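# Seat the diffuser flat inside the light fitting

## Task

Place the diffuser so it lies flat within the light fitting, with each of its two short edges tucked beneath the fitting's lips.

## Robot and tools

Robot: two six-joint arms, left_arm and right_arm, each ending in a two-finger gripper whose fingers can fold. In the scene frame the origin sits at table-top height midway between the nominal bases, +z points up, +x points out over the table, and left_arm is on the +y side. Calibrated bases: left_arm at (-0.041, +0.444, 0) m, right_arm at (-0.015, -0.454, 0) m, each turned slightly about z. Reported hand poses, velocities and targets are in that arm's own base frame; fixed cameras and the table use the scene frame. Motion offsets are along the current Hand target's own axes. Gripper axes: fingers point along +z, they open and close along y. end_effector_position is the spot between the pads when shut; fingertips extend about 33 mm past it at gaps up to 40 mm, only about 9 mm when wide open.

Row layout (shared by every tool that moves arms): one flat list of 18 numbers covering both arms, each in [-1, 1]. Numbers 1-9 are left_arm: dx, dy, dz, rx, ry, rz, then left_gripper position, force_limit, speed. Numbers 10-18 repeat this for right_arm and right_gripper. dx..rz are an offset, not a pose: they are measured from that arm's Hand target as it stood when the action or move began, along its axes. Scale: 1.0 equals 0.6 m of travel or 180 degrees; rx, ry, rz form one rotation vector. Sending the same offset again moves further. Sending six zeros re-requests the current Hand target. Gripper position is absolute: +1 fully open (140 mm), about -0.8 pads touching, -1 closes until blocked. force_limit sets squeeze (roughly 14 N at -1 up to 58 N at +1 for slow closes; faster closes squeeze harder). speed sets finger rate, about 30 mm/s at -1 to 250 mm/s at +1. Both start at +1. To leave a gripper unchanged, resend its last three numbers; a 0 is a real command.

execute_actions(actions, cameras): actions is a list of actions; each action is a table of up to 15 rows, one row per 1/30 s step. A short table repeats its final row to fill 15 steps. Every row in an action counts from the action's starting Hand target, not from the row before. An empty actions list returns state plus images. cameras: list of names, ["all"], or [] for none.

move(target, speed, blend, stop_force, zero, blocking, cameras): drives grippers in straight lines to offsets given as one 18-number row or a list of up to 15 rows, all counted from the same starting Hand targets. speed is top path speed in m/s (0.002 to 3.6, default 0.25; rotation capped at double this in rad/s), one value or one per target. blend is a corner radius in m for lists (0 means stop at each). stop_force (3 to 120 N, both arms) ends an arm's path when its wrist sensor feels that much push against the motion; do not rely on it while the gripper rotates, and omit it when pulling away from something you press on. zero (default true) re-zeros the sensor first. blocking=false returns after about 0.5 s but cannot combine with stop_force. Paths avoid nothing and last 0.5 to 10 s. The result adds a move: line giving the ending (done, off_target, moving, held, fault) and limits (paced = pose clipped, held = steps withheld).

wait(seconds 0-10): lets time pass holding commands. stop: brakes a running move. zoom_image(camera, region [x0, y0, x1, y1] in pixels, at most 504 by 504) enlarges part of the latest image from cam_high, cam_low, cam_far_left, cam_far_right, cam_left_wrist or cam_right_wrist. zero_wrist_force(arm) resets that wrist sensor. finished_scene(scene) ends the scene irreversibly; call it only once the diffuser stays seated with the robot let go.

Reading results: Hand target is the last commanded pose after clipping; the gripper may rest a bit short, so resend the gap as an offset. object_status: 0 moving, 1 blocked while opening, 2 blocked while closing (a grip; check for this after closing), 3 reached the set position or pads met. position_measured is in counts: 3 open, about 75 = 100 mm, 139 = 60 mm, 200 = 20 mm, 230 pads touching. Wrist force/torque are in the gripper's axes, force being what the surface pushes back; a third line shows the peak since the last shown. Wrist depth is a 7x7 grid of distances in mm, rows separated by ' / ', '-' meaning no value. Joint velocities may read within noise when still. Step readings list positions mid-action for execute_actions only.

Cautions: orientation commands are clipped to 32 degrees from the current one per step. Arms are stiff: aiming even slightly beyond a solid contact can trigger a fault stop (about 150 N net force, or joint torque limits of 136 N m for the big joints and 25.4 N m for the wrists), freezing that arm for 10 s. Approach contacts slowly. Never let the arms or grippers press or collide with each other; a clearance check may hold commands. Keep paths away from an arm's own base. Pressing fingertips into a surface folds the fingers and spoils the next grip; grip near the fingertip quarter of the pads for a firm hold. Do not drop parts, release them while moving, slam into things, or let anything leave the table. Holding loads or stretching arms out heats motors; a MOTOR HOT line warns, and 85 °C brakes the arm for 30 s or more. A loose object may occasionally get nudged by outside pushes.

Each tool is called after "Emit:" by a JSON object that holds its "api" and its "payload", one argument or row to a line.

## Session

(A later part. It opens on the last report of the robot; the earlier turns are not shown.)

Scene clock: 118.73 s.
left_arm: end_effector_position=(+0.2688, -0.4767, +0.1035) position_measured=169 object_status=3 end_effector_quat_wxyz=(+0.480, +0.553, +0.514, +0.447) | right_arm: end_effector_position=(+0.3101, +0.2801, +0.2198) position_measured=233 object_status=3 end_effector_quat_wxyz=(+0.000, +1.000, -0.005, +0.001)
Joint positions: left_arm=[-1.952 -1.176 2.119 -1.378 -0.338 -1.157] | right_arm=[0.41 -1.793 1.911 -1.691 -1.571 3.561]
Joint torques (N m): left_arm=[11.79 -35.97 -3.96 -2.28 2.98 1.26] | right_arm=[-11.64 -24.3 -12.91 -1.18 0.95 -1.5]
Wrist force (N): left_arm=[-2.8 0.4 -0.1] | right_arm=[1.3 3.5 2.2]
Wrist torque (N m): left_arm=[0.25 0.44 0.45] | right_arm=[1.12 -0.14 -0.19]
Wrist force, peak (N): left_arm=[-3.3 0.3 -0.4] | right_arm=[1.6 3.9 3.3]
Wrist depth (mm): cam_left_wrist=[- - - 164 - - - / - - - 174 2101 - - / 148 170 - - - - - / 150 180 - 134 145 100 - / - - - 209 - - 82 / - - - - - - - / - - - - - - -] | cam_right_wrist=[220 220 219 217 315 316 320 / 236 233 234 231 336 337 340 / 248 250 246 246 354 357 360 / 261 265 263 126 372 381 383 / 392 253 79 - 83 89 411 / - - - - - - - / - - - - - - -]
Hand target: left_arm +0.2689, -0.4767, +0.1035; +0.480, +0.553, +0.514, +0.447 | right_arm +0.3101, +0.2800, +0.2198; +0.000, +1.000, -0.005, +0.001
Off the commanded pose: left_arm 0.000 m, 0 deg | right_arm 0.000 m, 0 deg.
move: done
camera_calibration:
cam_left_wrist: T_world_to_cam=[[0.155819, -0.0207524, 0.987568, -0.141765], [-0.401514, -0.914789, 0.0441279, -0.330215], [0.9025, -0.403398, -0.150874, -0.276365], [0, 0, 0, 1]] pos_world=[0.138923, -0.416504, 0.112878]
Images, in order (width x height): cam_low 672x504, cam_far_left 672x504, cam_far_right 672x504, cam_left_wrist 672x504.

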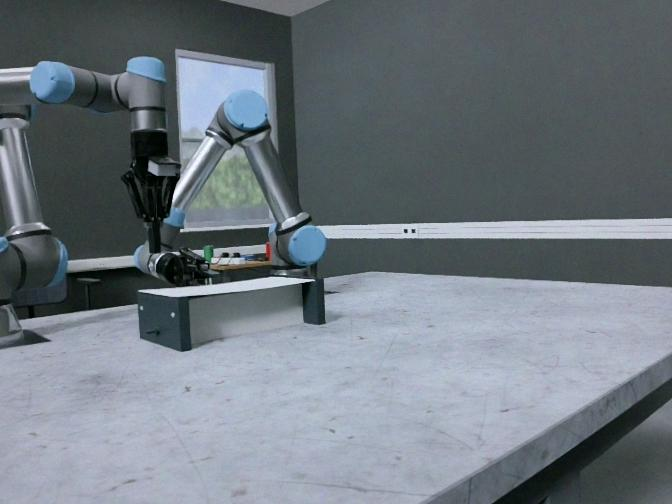

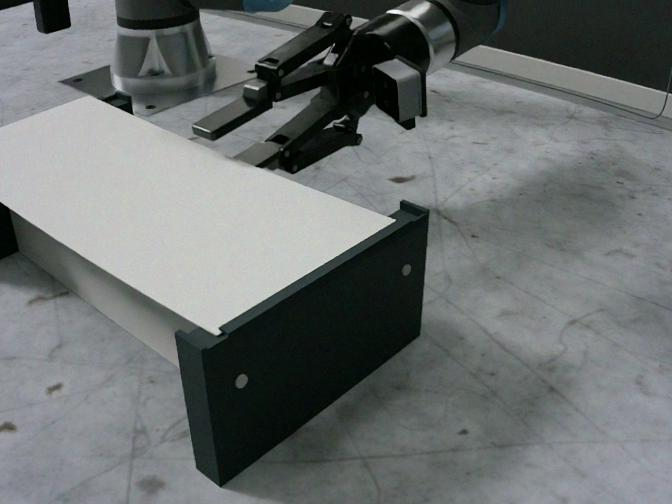

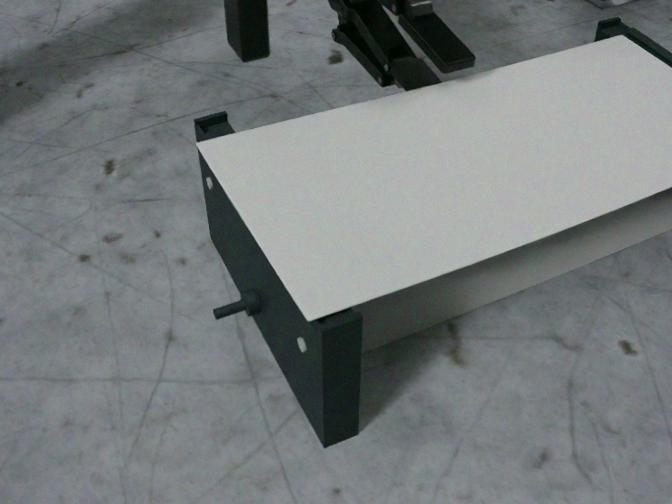

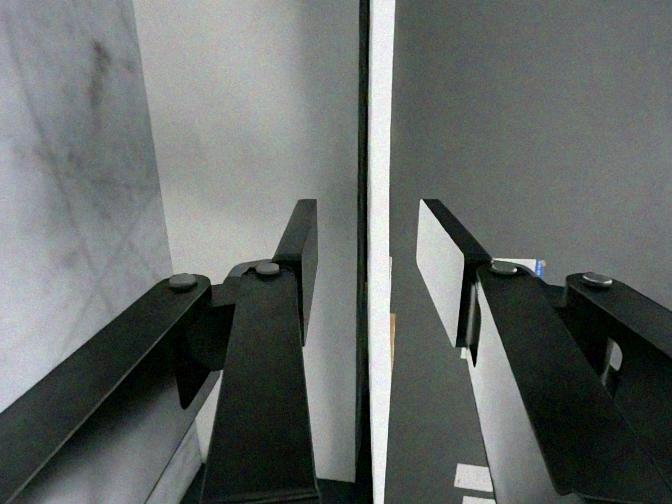

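Emit:
{"api": "move", "payload": {
  "target": [0,0,0,0,0,0,-1,-1,-1,0,0,0,0,0,0,-1,-1,0],
  "cameras": ["cam_far_right","cam_left_wrist"]
}}

Scene clock: 120.67 s.
left_arm: end_effector_position=(+0.2689, -0.4767, +0.1035) position_measured=228 object_status=0 end_effector_quat_wxyz=(+0.480, +0.553, +0.514, +0.447) | right_arm: end_effector_position=(+0.3101, +0.2800, +0.2198) position_measured=233 object_status=3 end_effector_quat_wxyz=(+0.000, +1.000, -0.005, +0.001)
Joint positions: left_arm=[-1.952 -1.176 2.119 -1.378 -0.338 -1.157] | right_arm=[0.41 -1.793 1.912 -1.691 -1.571 3.561]
Joint torques (N m): left_arm=[11.56 -35.2 -2.56 -2.28 2.44 1.37] | right_arm=[-10.49 -25.08 -14.1 -1.12 1 -1.88]
Wrist force (N): left_arm=[-3.0 0.7 -0.4] | right_arm=[1.4 3.8 2.1]
Wrist torque (N m): left_arm=[0.05 0.48 0.40] | right_arm=[1.18 -0.17 -0.19]
Wrist force, peak (N): left_arm=[-3.4 0.7 -0.1] | right_arm=[1.5 3.9 2.2]
Wrist depth (mm): cam_left_wrist=[- - - 169 1898 2065 - / 141 184 180 179 - - - / - 186 - 187 - - - / - 189 - - 109 - - / - - - - - 89 - / - - - - - - - / - - - - - - -] | cam_right_wrist=[224 223 221 217 316 316 315 / 238 237 235 231 336 336 338 / 252 253 249 244 354 356 361 / 263 262 262 126 374 385 385 / 400 266 79 - 83 89 409 / - - - - - - - / - - - - - - -]
Hand target: left_arm +0.2689, -0.4767, +0.1035; +0.480, +0.553, +0.514, +0.447 | right_arm +0.3101, +0.2800, +0.2198; +0.000, +1.000, -0.005, +0.001
Off the commanded pose: left_arm 0.000 m, 0 deg | right_arm 0.000 m, 0 deg.
move: done
camera_calibration:
cam_left_wrist: T_world_to_cam=[[0.155859, -0.0206624, 0.987563, -0.141748], [-0.401499, -0.914791, 0.0442255, -0.330189], [0.9025, -0.403398, -0.150874, -0.276455], [0, 0, 0, 1]] pos_world=[0.139023, -0.416504, 0.112878]
Images, in order (width x height): cam_far_right 672x504, cam_left_wrist 672x504.

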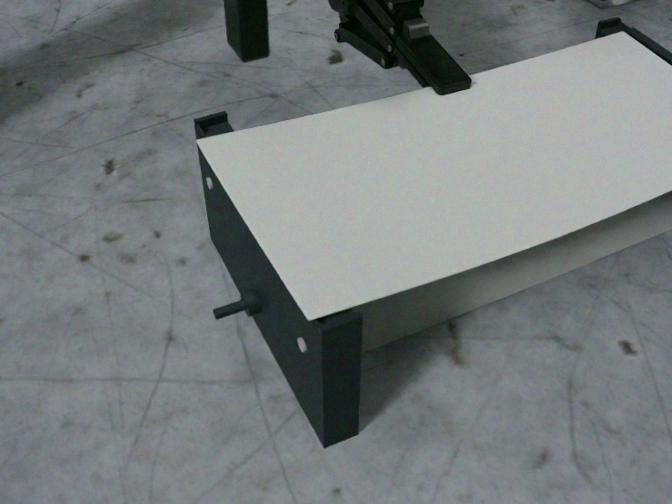

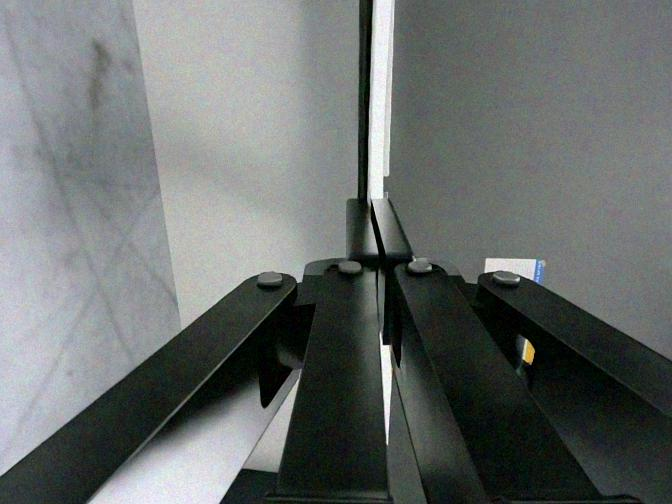

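Emit:
{"api": "move", "payload": {
  "target": [
    [0.0117,0,0,0,0,0,-1,-1,-1,0,0,0,0,0,0,-1,-1,0],
    [0.019,0.06,0,0,0,0,-1,-1,-1,0,0,0,0,0,0,-1,-1,0]
  ],
  "speed": 0.03,
  "cameras": ["cam_low","cam_far_right","cam_far_left","cam_right_wrist"]
}}

Emit:
{"api": "zoom_image", "payload": {
  "camera": "cam_low",
  "region": [120, 250, 350, 370]
}}

Emit:
{"api": "zoom_image", "payload": {
  "camera": "cam_far_left",
  "region": [160, 190, 440, 370]
}}

Scene clock: 123.90 s.
left_arm: end_effector_position=(+0.2747, -0.4657, +0.1390) position_measured=228 object_status=2 end_effector_quat_wxyz=(+0.480, +0.553, +0.514, +0.447) | right_arm: end_effector_position=(+0.3101, +0.2800, +0.2198) position_measured=233 object_status=3 end_effector_quat_wxyz=(+0.000, +1.000, -0.005, +0.001)
Joint positions: left_arm=[-1.949 -1.274 2.129 -1.295 -0.335 -1.152] | right_arm=[0.41 -1.793 1.912 -1.691 -1.571 3.561]
Joint torques (N m): left_arm=[13.78 -35.06 -20.55 2.25 1.88 1.9] | right_arm=[-11.62 -22.33 -14.53 -1.26 1.23 -1.97]
Wrist force (N): left_arm=[-6.2 -2.2 -1.4] | right_arm=[1.5 3.7 2.1]
Wrist torque (N m): left_arm=[0.15 0.28 0.21] | right_arm=[1.16 -0.19 -0.19]
Wrist force, peak (N): left_arm=[-6.5 -2.1 -1.7] | right_arm=[1.6 4.0 2.1]
Wrist depth (mm): cam_left_wrist=[- - 170 228 1853 2285 - / - - - 240 - - 1929 / 187 - - 239 - - 2200 / 197 - - 134 109 - - / 192 - - - - 89 - / - - - - - - - / - - - - - - -] | cam_right_wrist=[197 197 196 199 315 315 316 / - 203 208 209 336 337 343 / - 218 217 218 355 355 361 / 224 228 227 126 376 386 386 / 231 389 79 - 83 89 412 / - - - - - - - / - - - - - - -]
Hand target: left_arm +0.2747, -0.4657, +0.1391; +0.480, +0.553, +0.514, +0.447 | right_arm +0.3101, +0.2800, +0.2198; +0.000, +1.000, -0.005, +0.001
Off the commanded pose: left_arm 0.000 m, 0 deg | right_arm 0.000 m, 0 deg.
move: done
camera_calibration:
cam_right_wrist: T_world_to_cam=[[-0.0254208, -0.999012, 0.0364618, 0.286445], [-0.940757, 0.0362433, 0.337139, 0.207539], [-0.338127, -0.0257314, -0.940749, 0.463059], [0, 0, 0, 1]] pos_world=[0.359099, 0.290556, 0.355208]
Images, in order (width x height): cam_low 672x504, cam_far_left 672x504, cam_far_right 672x504, cam_right_wrist 672x504.

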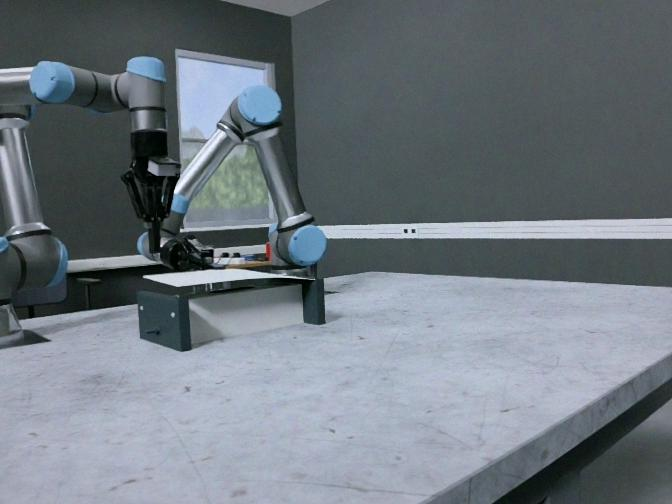

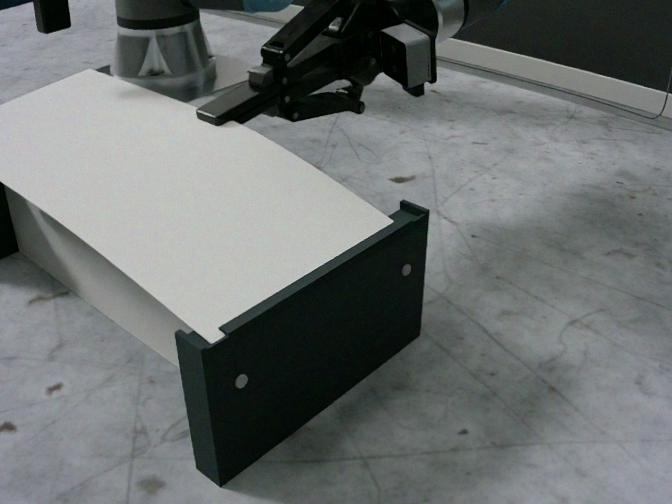

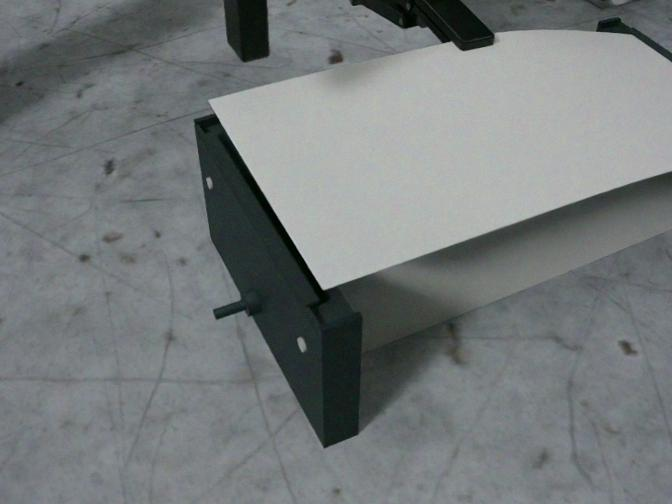

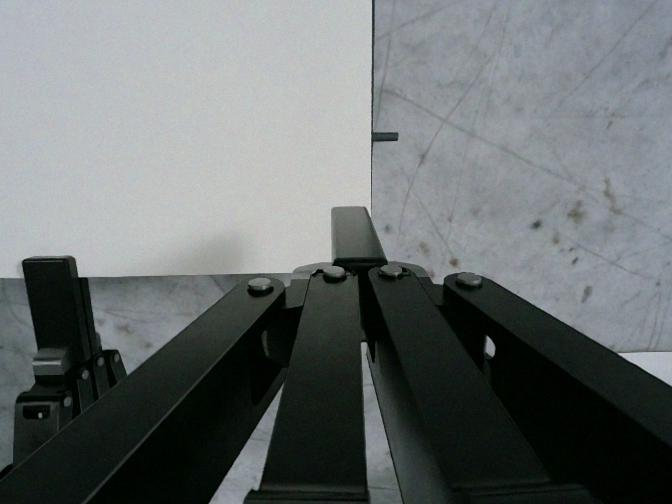

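Scaled by 2.191 from the camera's 672x504 image, which has a finer 960x720 frame.

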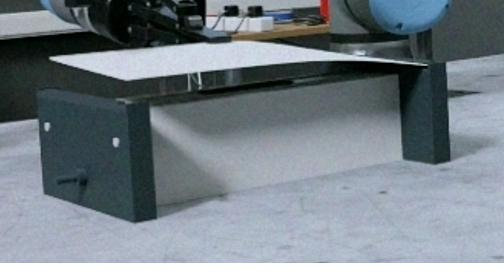

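Scaled by 1.800 from the camera's 672x504 image, which has a finer 960x720 frame.

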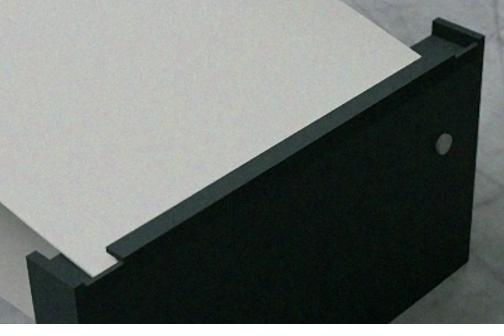

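Emit:
{"api": "move", "payload": {
  "target": [0.0083,0.035,-0.008,0,0,0,-1,-1,-1,0.043,0,0.03,0,0,0,-1,-1,0],
  "speed": 0.03,
  "cameras": ["cam_low","cam_far_right","cam_far_left","cam_right_wrist"]
}}

Scene clock: 126.60 s.
left_arm: end_effector_position=(+0.2733, -0.4606, +0.1605) position_measured=228 object_status=2 end_effector_quat_wxyz=(+0.480, +0.553, +0.514, +0.447) | right_arm: end_effector_position=(+0.3357, +0.2798, +0.2018) position_measured=233 object_status=3 end_effector_quat_wxyz=(+0.000, +1.000, -0.005, +0.001)
Joint positions: left_arm=[-1.956 -1.326 2.122 -1.226 -0.342 -1.162] | right_arm=[0.385 -1.736 1.913 -1.749 -1.571 3.536]
Joint torques (N m): left_arm=[-15.59 -32.25 -23.44 2.15 -0.08 -1.54] | right_arm=[-11.29 -8.18 -35.37 -5.14 1.18 -1.73]
Wrist force (N): left_arm=[-4.2 -3.5 1.9] | right_arm=[1.6 3.7 2.2]
Wrist torque (N m): left_arm=[0.13 0.21 0.10] | right_arm=[1.15 -0.22 -0.18]
Wrist force, peak (N): left_arm=[-6.7 -2.1 -1.6] | right_arm=[1.6 3.8 2.3]
Wrist depth (mm): cam_left_wrist=[- 175 229 2012 - - 2012 / - - 219 747 - - - / - - 238 812 2615 - - / - 201 221 - 109 - - / 218 - - - - 88 - / - - - - - - - / - - - - - - -] | cam_right_wrist=[160 159 159 158 299 301 302 / 169 168 167 167 317 319 319 / 177 177 175 175 340 337 341 / 188 186 183 127 356 359 364 / 198 195 79 - 83 89 387 / - - - - - - - / - - - - - - -]
Hand target: left_arm +0.2733, -0.4606, +0.1606; +0.480, +0.553, +0.514, +0.447 | right_arm +0.3359, +0.2798, +0.2018; +0.000, +1.000, -0.005, +0.001
Off the commanded pose: left_arm 0.000 m, 0 deg | right_arm 0.000 m, 0 deg.
move: done
camera_calibration:
cam_right_wrist: T_world_to_cam=[[-0.0253828, -0.999009, 0.0365575, 0.287508], [-0.940727, 0.0362422, 0.337224, 0.237753], [-0.338215, -0.0258309, -0.940714, 0.454862], [0, 0, 0, 1]] pos_world=[0.384799, 0.290356, 0.337208]
Images, in order (width x height): cam_low 672x504, cam_far_left 672x504, cam_far_right 672x504, cam_right_wrist 672x504.

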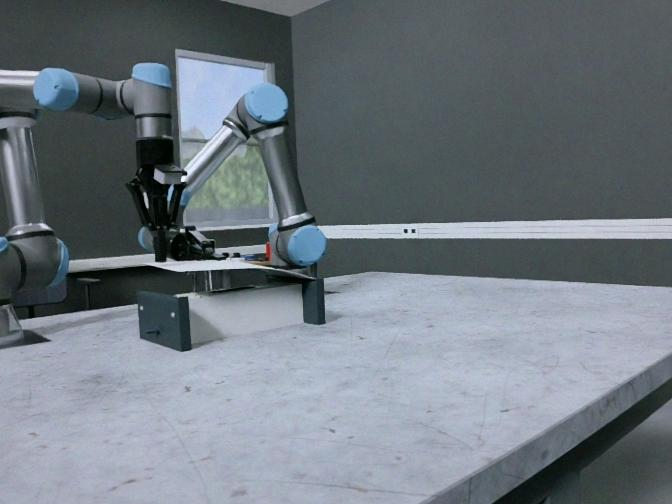

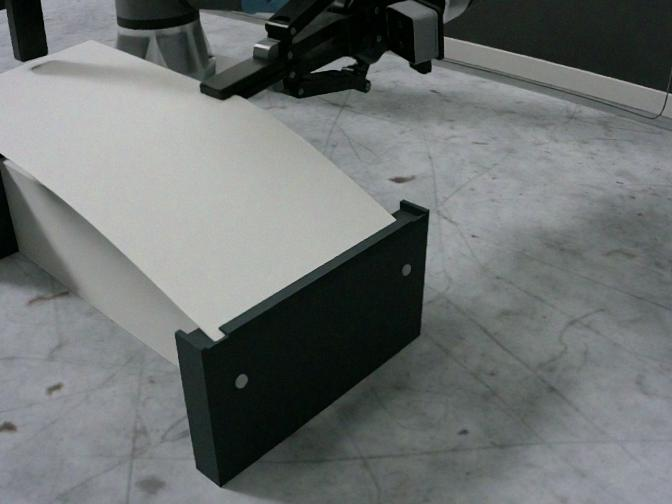

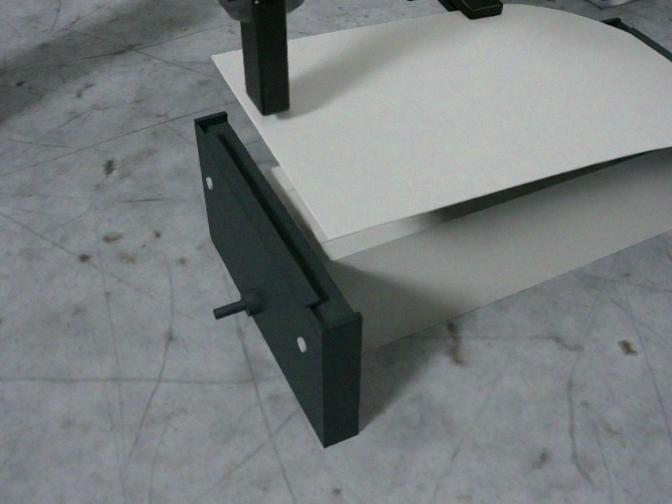

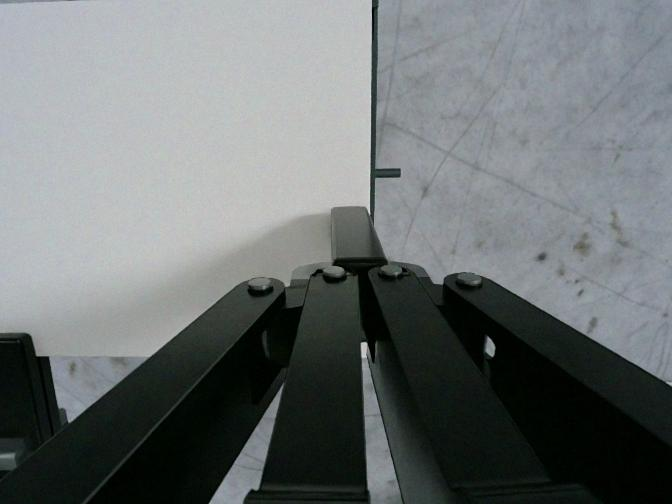

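Emit:
{"api": "move", "payload": {
  "target": [
    [0,0,0,0,0,0,-1,-1,-1,0,-0.009,0,0,0,0,-1,-1,0],
    [0,0,0,0,0,0,-1,-1,-1,0,-0.009,0.1,0,0,0,-1,-1,0]
  ],
  "speed": 0.04,
  "cameras": ["cam_low","cam_far_right","cam_far_left","cam_right_wrist"]
}}

Emit:
{"api": "zoom_image", "payload": {
  "camera": "cam_far_right",
  "region": [180, 80, 380, 330]
}}

Scene clock: 129.90 s.
left_arm: end_effector_position=(+0.2733, -0.4606, +0.1606) position_measured=228 object_status=2 end_effector_quat_wxyz=(+0.480, +0.553, +0.514, +0.447) | right_arm: end_effector_position=(+0.3360, +0.2852, +0.1419) position_measured=233 object_status=3 end_effector_quat_wxyz=(+0.000, +1.000, -0.005, +0.001)
Joint positions: left_arm=[-1.956 -1.327 2.122 -1.226 -0.342 -1.162] | right_arm=[0.397 -1.688 2.03 -1.915 -1.571 3.548]
Joint torques (N m): left_arm=[-13.94 -28.2 -23.51 1.83 0.62 -1.55] | right_arm=[4.09 -7.4 -8.44 -5.17 -0.27 0.11]
Wrist force (N): left_arm=[-4.9 -8.6 0.3] | right_arm=[1.1 3.2 -2.9]
Wrist torque (N m): left_arm=[0.31 0.37 0.47] | right_arm=[1.27 -0.23 -0.39]
Wrist force, peak (N): left_arm=[-4.9 -8.6 0.3] | right_arm=[1.7 2.8 -4.2]
Wrist depth (mm): cam_left_wrist=[179 173 229 641 3362 2012 - / - 182 195 750 2402 - - / - 198 - 764 - - - / - - - 112 109 - 2307 / 218 - - - - 88 - / - - - - - - - / - - - - - - -] | cam_right_wrist=[126 131 139 149 246 246 247 / 130 135 145 157 260 261 262 / 136 142 152 166 273 277 280 / 142 149 158 126 287 297 299 / 147 151 79 - 83 308 321 / - - - - - - - / - - - - - - -]
Hand target: left_arm +0.2733, -0.4606, +0.1606; +0.480, +0.553, +0.514, +0.447 | right_arm +0.3360, +0.2852, +0.1418; +0.000, +1.000, -0.005, +0.001
Off the commanded pose: left_arm 0.000 m, 0 deg | right_arm 0.000 m, 0 deg.
move: done
camera_calibration:
cam_right_wrist: T_world_to_cam=[[-0.0254226, -0.999012, 0.0364624, 0.295142], [-0.940757, 0.0362452, 0.337139, 0.258073], [-0.338127, -0.0257314, -0.940749, 0.3987], [0, 0, 0, 1]] pos_world=[0.385099, 0.295756, 0.277308]
Images, in order (width x height): cam_low 672x504, cam_far_left 672x504, cam_far_right 672x504, cam_right_wrist 672x504.

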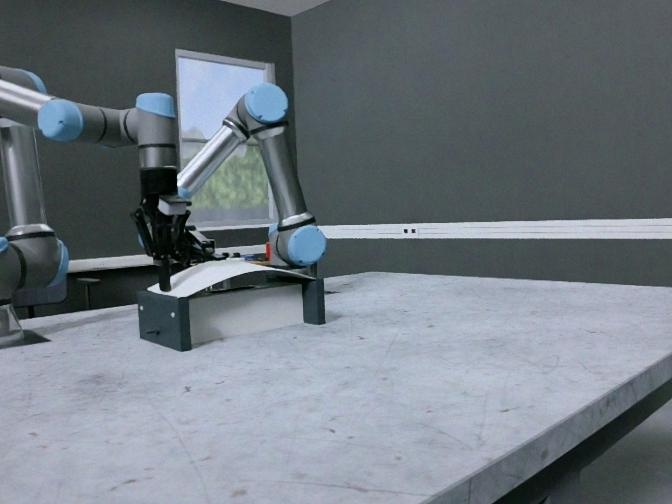

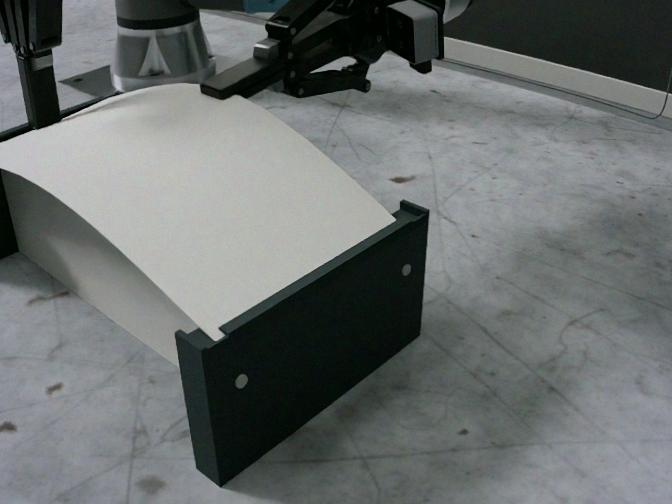

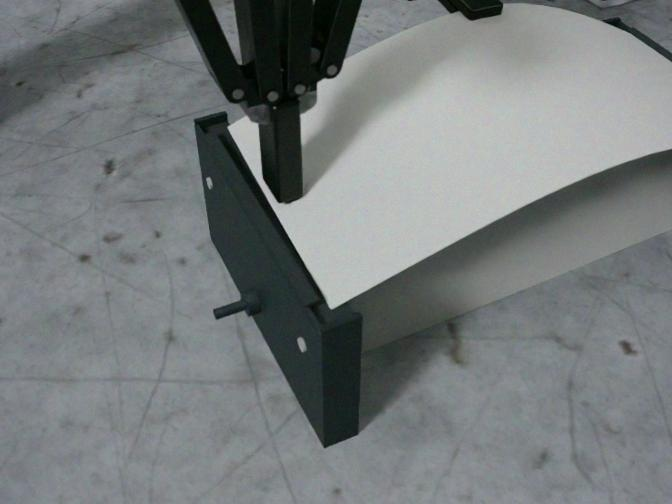

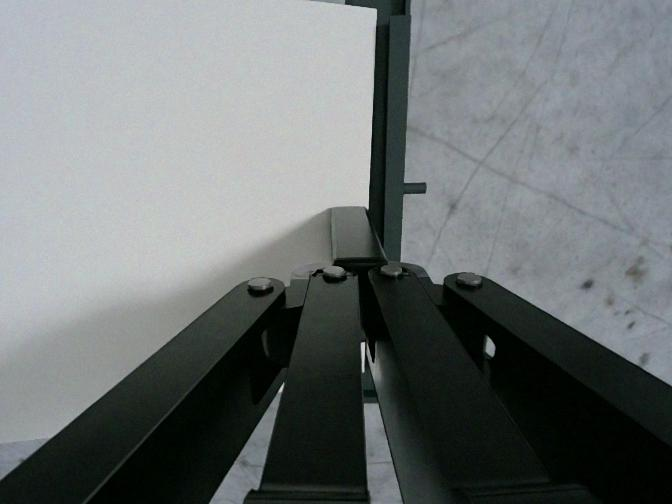

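Scaled by 2.016 from the camera's 672x504 image, which has a finer 960x720 frame.

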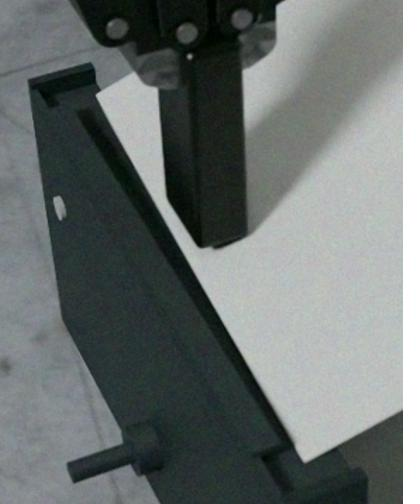

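Emit:
{"api": "move", "payload": {
  "target": [0,0,0,0,0,0,-1,-1,-1,0,0,0.0133,0,0,0,-1,-1,0],
  "speed": 0.015,
  "stop_force": 12,
  "cameras": ["cam_far_right","cam_right_wrist"]
}}

Emit:
{"api": "zoom_image", "payload": {
  "camera": "cam_far_right",
  "region": [180, 80, 380, 330]
}}

Scene clock: 132.07 s.
left_arm: end_effector_position=(+0.2733, -0.4606, +0.1606) position_measured=228 object_status=2 end_effector_quat_wxyz=(+0.480, +0.553, +0.514, +0.447) | right_arm: end_effector_position=(+0.3361, +0.2852, +0.1386) position_measured=233 object_status=3 end_effector_quat_wxyz=(+0.000, +1.000, -0.005, +0.001)
Joint positions: left_arm=[-1.956 -1.327 2.122 -1.226 -0.342 -1.162] | right_arm=[0.397 -1.685 2.037 -1.925 -1.571 3.548]
Joint torques (N m): left_arm=[-11.99 -23.79 -23.19 1.62 2.32 -1.64] | right_arm=[2.35 -19.03 -27.52 0.66 -2.13 0.51]
Wrist force (N): left_arm=[-5.0 -10.2 1.1] | right_arm=[-0.2 2.4 -15.5]
Wrist torque (N m): left_arm=[0.32 0.40 0.55] | right_arm=[1.36 -0.24 -0.41]
Wrist force, peak (N): left_arm=[-5.6 -10.6 1.9] | right_arm=[-1.1 0.4 -21.6]
Wrist depth (mm): cam_left_wrist=[- 174 230 2012 2220 2140 1978 / - - 185 2285 - - - / - - - 772 - - - / - - - 111 110 - - / 219 - - - - 88 - / - - - - - - - / - - - - - - -] | cam_right_wrist=[125 130 137 146 240 244 244 / 129 135 144 155 253 259 257 / 134 140 152 163 268 275 276 / 140 148 159 127 284 292 292 / 146 150 79 - 83 307 316 / - - - - - - - / - - - - - - -]
Hand target: left_arm +0.2733, -0.4606, +0.1606; +0.480, +0.553, +0.514, +0.447 | right_arm +0.3361, +0.2852, +0.1386; +0.000, +1.000, -0.005, +0.001 (not the last commanded pose)
Off the commanded pose: left_arm 0.000 m, 0 deg | right_arm 0.005 m, 0 deg.
move: contact (right_arm)
camera_calibration:
cam_right_wrist: T_world_to_cam=[[-0.0254261, -0.999012, 0.036458, 0.295265], [-0.9408, 0.0362437, 0.337018, 0.259236], [-0.338007, -0.0257307, -0.940792, 0.39556], [0, 0, 0, 1]] pos_world=[0.385098, 0.295756, 0.274008]
Images, in order (width x height): cam_far_right 672x504, cam_right_wrist 672x504.

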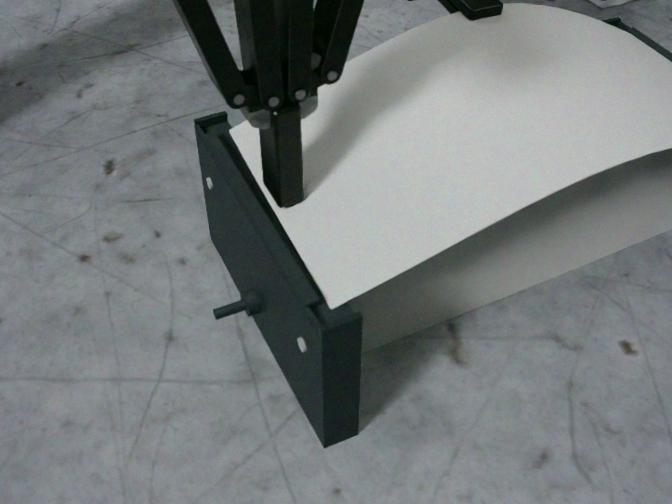

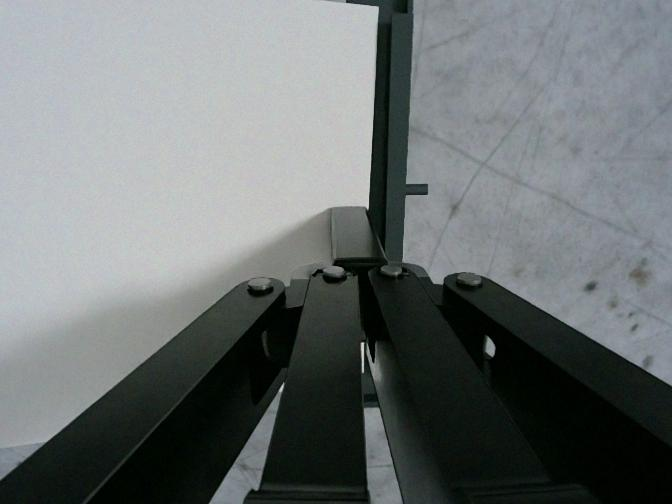

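Scaled by 2.016 from the camera's 672x504 image, which has a finer 960x720 frame.

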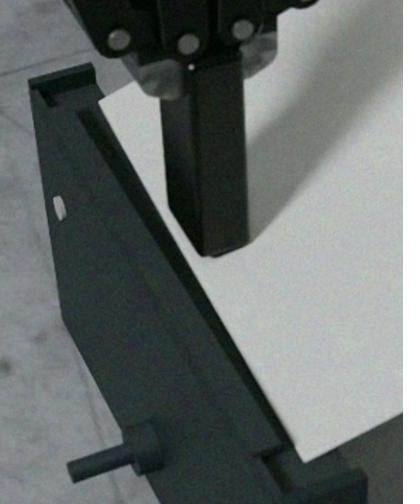

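Emit:
{"api": "move", "payload": {
  "target": [-0.0075,-0.05,-0.006,0,0,0,-1,-1,-1,0,0,-0.0008,0,0,0,-1,-1,0],
  "speed": 0.025,
  "cameras": ["cam_far_right","cam_right_wrist","cam_low","cam_far_left"]
}}

Emit:
{"api": "zoom_image", "payload": {
  "camera": "cam_far_right",
  "region": [180, 80, 380, 330]
}}

Scene clock: 134.43 s.
left_arm: end_effector_position=(+0.2652, -0.4645, +0.1315) position_measured=228 object_status=2 end_effector_quat_wxyz=(+0.480, +0.553, +0.514, +0.447) | right_arm: end_effector_position=(+0.3361, +0.2853, +0.1391) position_measured=233 object_status=3 end_effector_quat_wxyz=(+0.000, +1.000, -0.005, +0.001)
Joint positions: left_arm=[-1.97 -1.257 2.129 -1.287 -0.355 -1.179] | right_arm=[0.397 -1.685 2.036 -1.923 -1.571 3.548]
Joint torques (N m): left_arm=[-15.68 -22.83 -5.02 -2.13 0.02 -1.96] | right_arm=[2.58 -27.37 -34.55 -1.22 -0.23 0.42]
Wrist force (N): left_arm=[-3.4 -2.4 2.8] | right_arm=[1.2 4.5 -0.3]
Wrist torque (N m): left_arm=[0.23 0.44 0.52] | right_arm=[1.06 -0.28 -0.42]
Wrist force, peak (N): left_arm=[-5.0 -10.2 1.2] | right_arm=[3.8 15.0 -11.5]
Wrist depth (mm): cam_left_wrist=[175 - - 228 - - - / 177 - - 238 2065 - - / 178 - - 213 2179 - - / 180 214 208 137 121 - - / - - - - - 88 - / - - - - - - - / - - - - - - -] | cam_right_wrist=[138 139 144 149 239 245 245 / 143 145 150 156 253 259 259 / 149 152 160 164 272 274 276 / 159 163 167 126 284 294 295 / 166 167 79 - 83 306 317 / - - - - - - - / - - - - - - -]
Hand target: left_arm +0.2652, -0.4645, +0.1314; +0.480, +0.553, +0.514, +0.447 | right_arm +0.3361, +0.2852, +0.1391; +0.000, +1.000, -0.005, +0.001
Off the commanded pose: left_arm 0.000 m, 0 deg | right_arm 0.000 m, 0 deg.
move: done
camera_calibration:
cam_right_wrist: T_world_to_cam=[[-0.0254261, -0.999012, 0.036458, 0.295247], [-0.9408, 0.0362437, 0.337018, 0.259067], [-0.338007, -0.0257307, -0.940792, 0.396031], [0, 0, 0, 1]] pos_world=[0.385098, 0.295756, 0.274508]
Images, in order (width x height): cam_low 672x504, cam_far_left 672x504, cam_far_right 672x504, cam_right_wrist 672x504.

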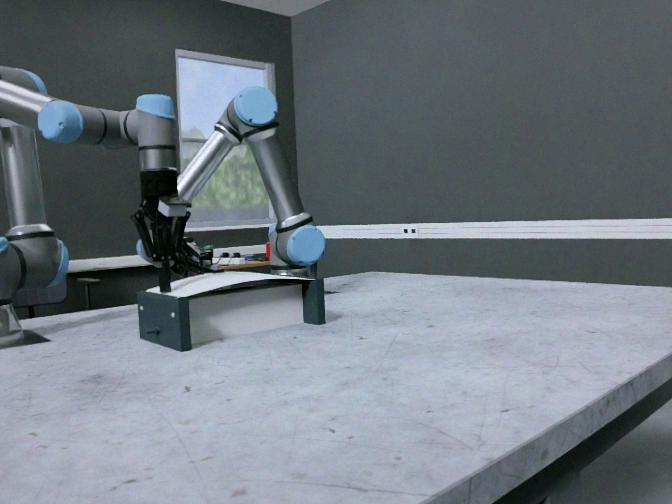

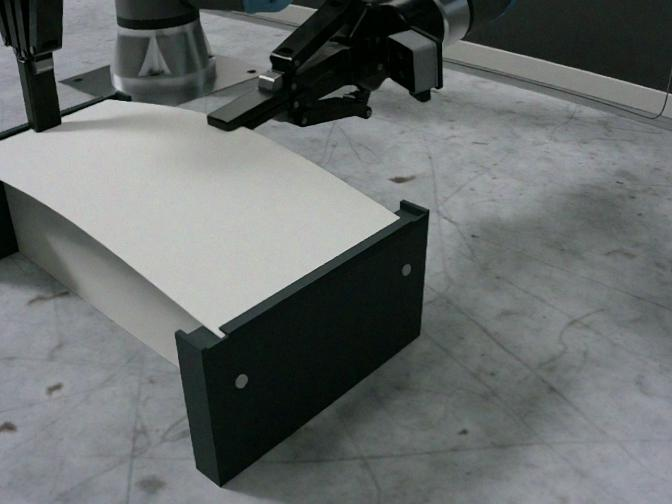

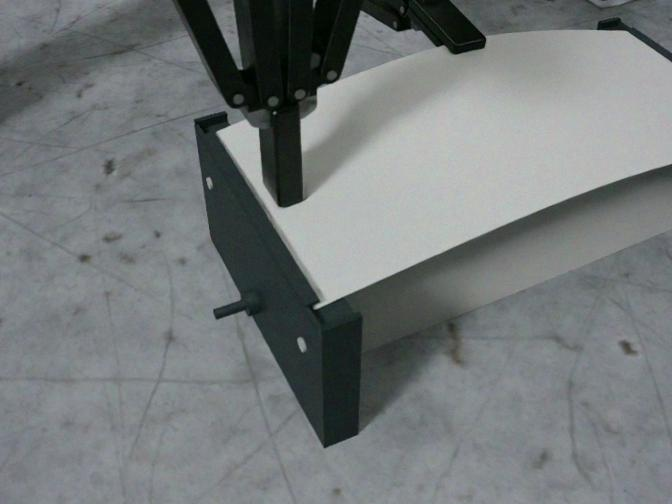

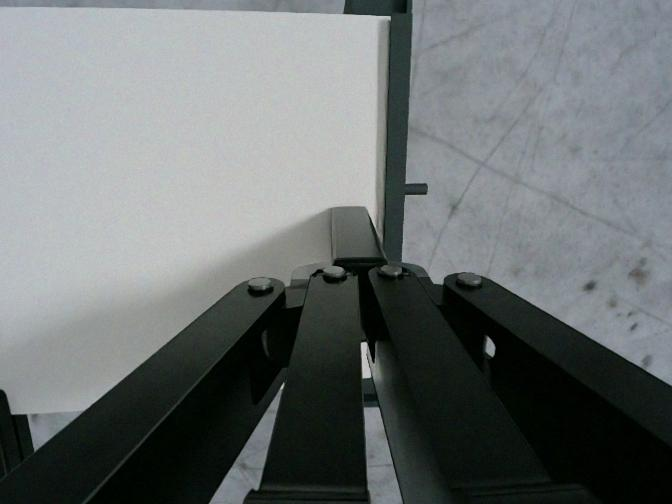

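Scaled by 2.016 from the camera's 672x504 image, which has a finer 960x720 frame.

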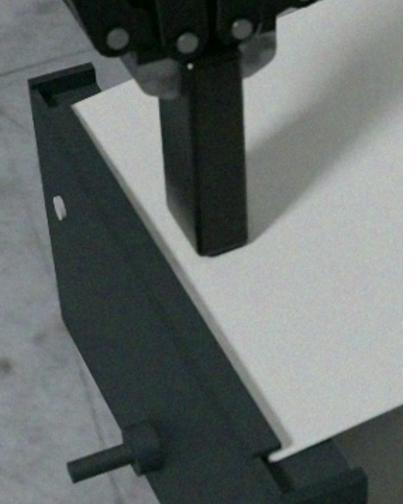

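Emit:
{"api": "zoom_image", "payload": {
  "camera": "cam_right_wrist",
  "region": [330, 0, 430, 220]
}}

Emit:
{"api": "zoom_image", "payload": {
  "camera": "cam_far_right",
  "region": [190, 100, 290, 210]
}}

Emit:
{"api": "zoom_image", "payload": {
  "camera": "cam_far_right",
  "region": [270, 230, 370, 330]
}}

Scaled by 2.291 from the camera's 672x504 image, which has a finer 960x720 frame.

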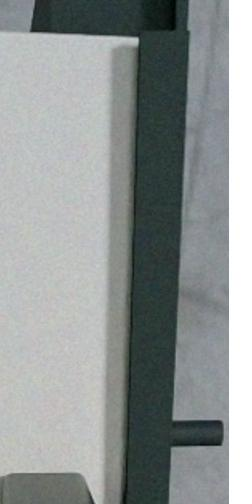

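Scaled by 4.582 from the camera's 672x504 image, which has a finer 960x720 frame.

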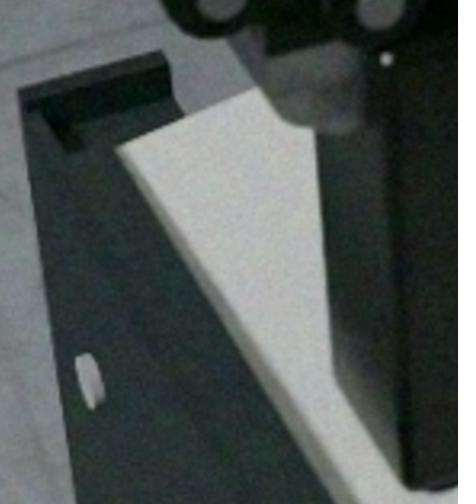

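Scaled by 5.040 from the camera's 672x504 image, which has a finer 960x720 frame.

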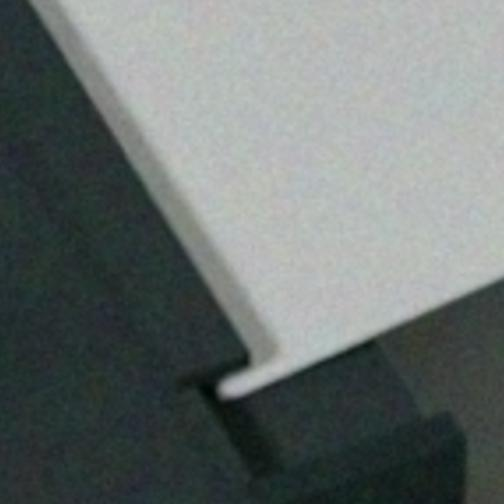

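Emit:
{"api": "move", "payload": {
  "target": [-0.005,-0.046,0,0,0,0,-1,-1,-1,0,0,-0.0005,0,0,0,-1,-1,0],
  "speed": 0.03,
  "cameras": ["cam_far_right","cam_right_wrist","cam_low","cam_far_left","cam_left_wrist"]
}}

Emit:
{"api": "zoom_image", "payload": {
  "camera": "cam_far_left",
  "region": [160, 190, 440, 370]
}}

Emit:
{"api": "zoom_image", "payload": {
  "camera": "cam_low",
  "region": [120, 250, 350, 370]
}}

Scene clock: 136.87 s.
left_arm: end_effector_position=(+0.2612, -0.4672, +0.1042) position_measured=228 object_status=2 end_effector_quat_wxyz=(+0.480, +0.553, +0.514, +0.447) | right_arm: end_effector_position=(+0.3361, +0.2852, +0.1394) position_measured=233 object_status=3 end_effector_quat_wxyz=(+0.000, +1.000, -0.005, +0.001)
Joint positions: left_arm=[-1.977 -1.191 2.136 -1.353 -0.36 -1.186] | right_arm=[0.397 -1.685 2.035 -1.922 -1.571 3.548]
Joint torques (N m): left_arm=[-17.31 -24.42 -4.54 -2.93 1.97 -1.84] | right_arm=[3.72 -27.87 -35.26 -1.14 -0.29 0.47]
Wrist force (N): left_arm=[3.5 -0.2 -0.2] | right_arm=[1.6 3.1 2.3]
Wrist torque (N m): left_arm=[0.11 0.76 0.51] | right_arm=[1.06 -0.20 -0.41]
Wrist force, peak (N): left_arm=[-3.7 -3.6 2.6] | right_arm=[0.8 5.0 0.9]
Wrist depth (mm): cam_left_wrist=[- 175 - - 2065 1601 - / 148 186 - - - - 2159 / 150 165 - - - - - / 150 199 214 - 110 2531 2644 / - - - - - 88 - / - - - - - - - / - - - - - - -] | cam_right_wrist=[234 156 155 153 240 246 244 / 159 161 161 160 253 256 259 / 172 171 171 168 269 275 277 / - 182 180 126 285 292 294 / 194 192 79 - 83 307 315 / - - - - - - - / - - - - - - -]
Hand target: left_arm +0.2611, -0.4672, +0.1041; +0.480, +0.553, +0.514, +0.447 | right_arm +0.3361, +0.2852, +0.1394; +0.000, +1.000, -0.005, +0.001
Off the commanded pose: left_arm 0.000 m, 0 deg | right_arm 0.000 m, 0 deg.
move: done
camera_calibration:
cam_left_wrist: T_world_to_cam=[[0.155819, -0.0207524, 0.987568, -0.141075], [-0.401514, -0.914789, 0.0441279, -0.324607], [0.9025, -0.403398, -0.150874, -0.265568], [0, 0, 0, 1]] pos_world=[0.131323, -0.407004, 0.113578]
cam_right_wrist: T_world_to_cam=[[-0.0254261, -0.999012, 0.036458, 0.295236], [-0.9408, 0.0362437, 0.337018, 0.258966], [-0.338007, -0.0257307, -0.940792, 0.396313], [0, 0, 0, 1]] pos_world=[0.385098, 0.295756, 0.274808]
Images, in order (width x height): cam_low 672x504, cam_far_left 672x504, cam_far_right 672x504, cam_left_wrist 672x504, cam_right_wrist 672x504.

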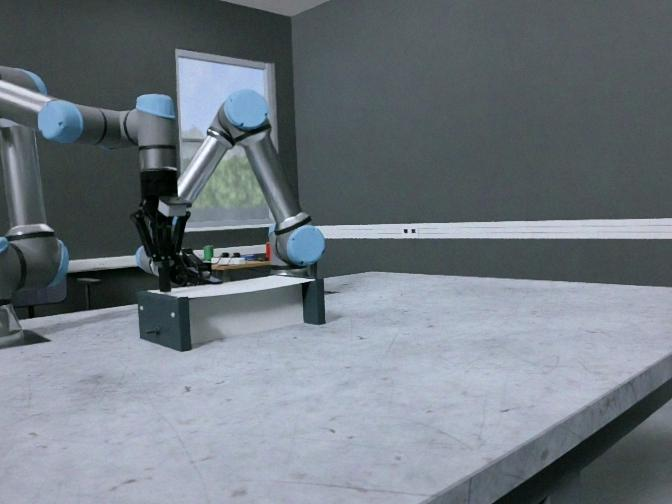

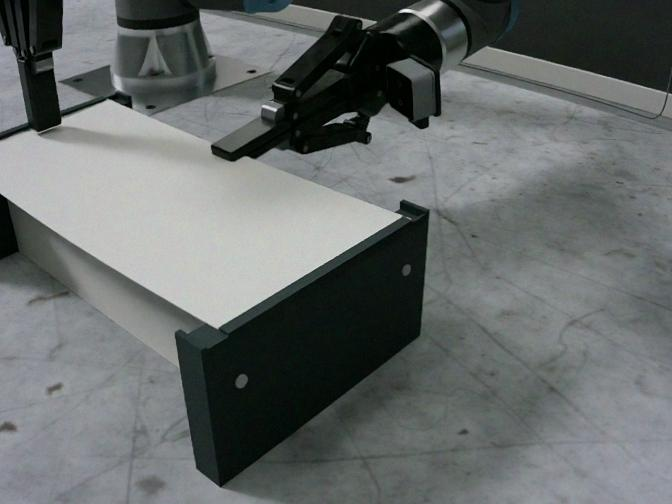

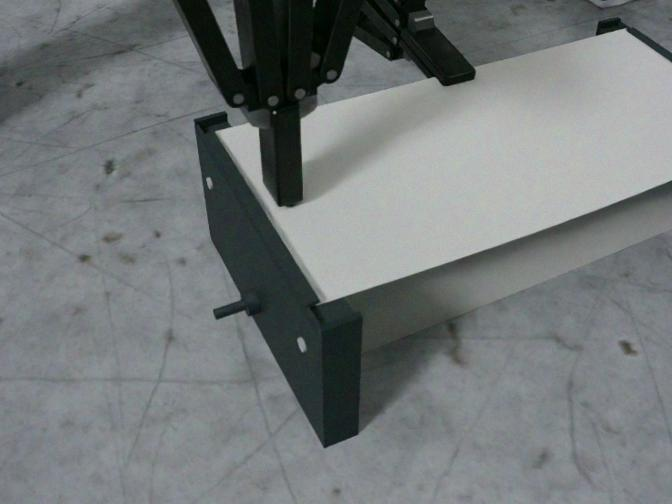

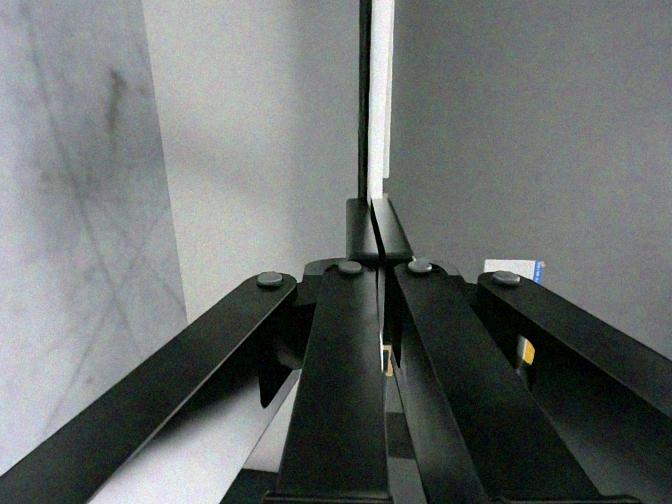

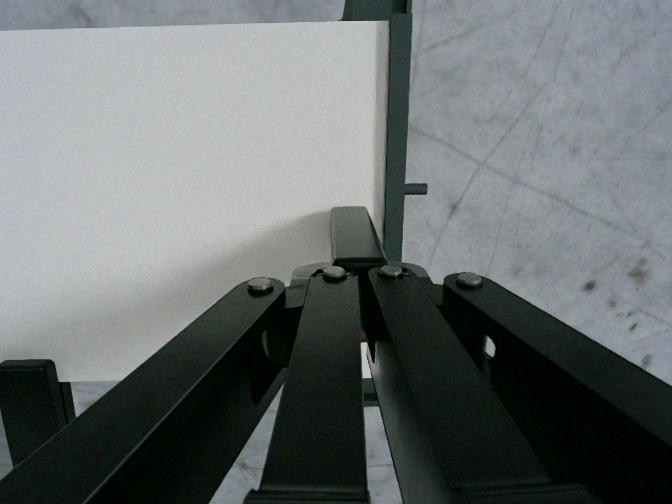

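Scaled by 1.800 from the camera's 672x504 image, which has a finer 960x720 frame.

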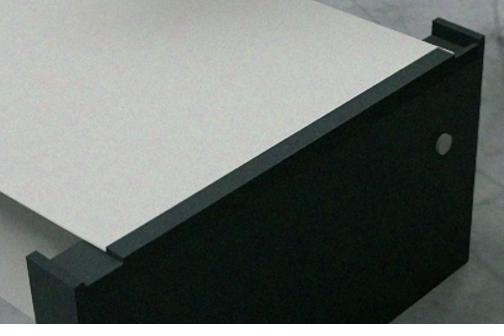

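Scaled by 2.191 from the camera's 672x504 image, which has a finer 960x720 frame.

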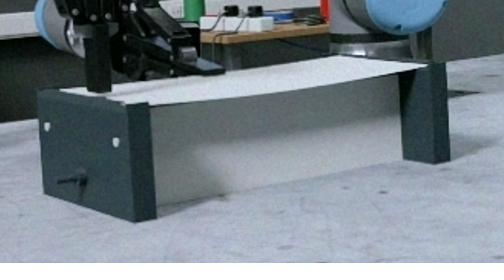

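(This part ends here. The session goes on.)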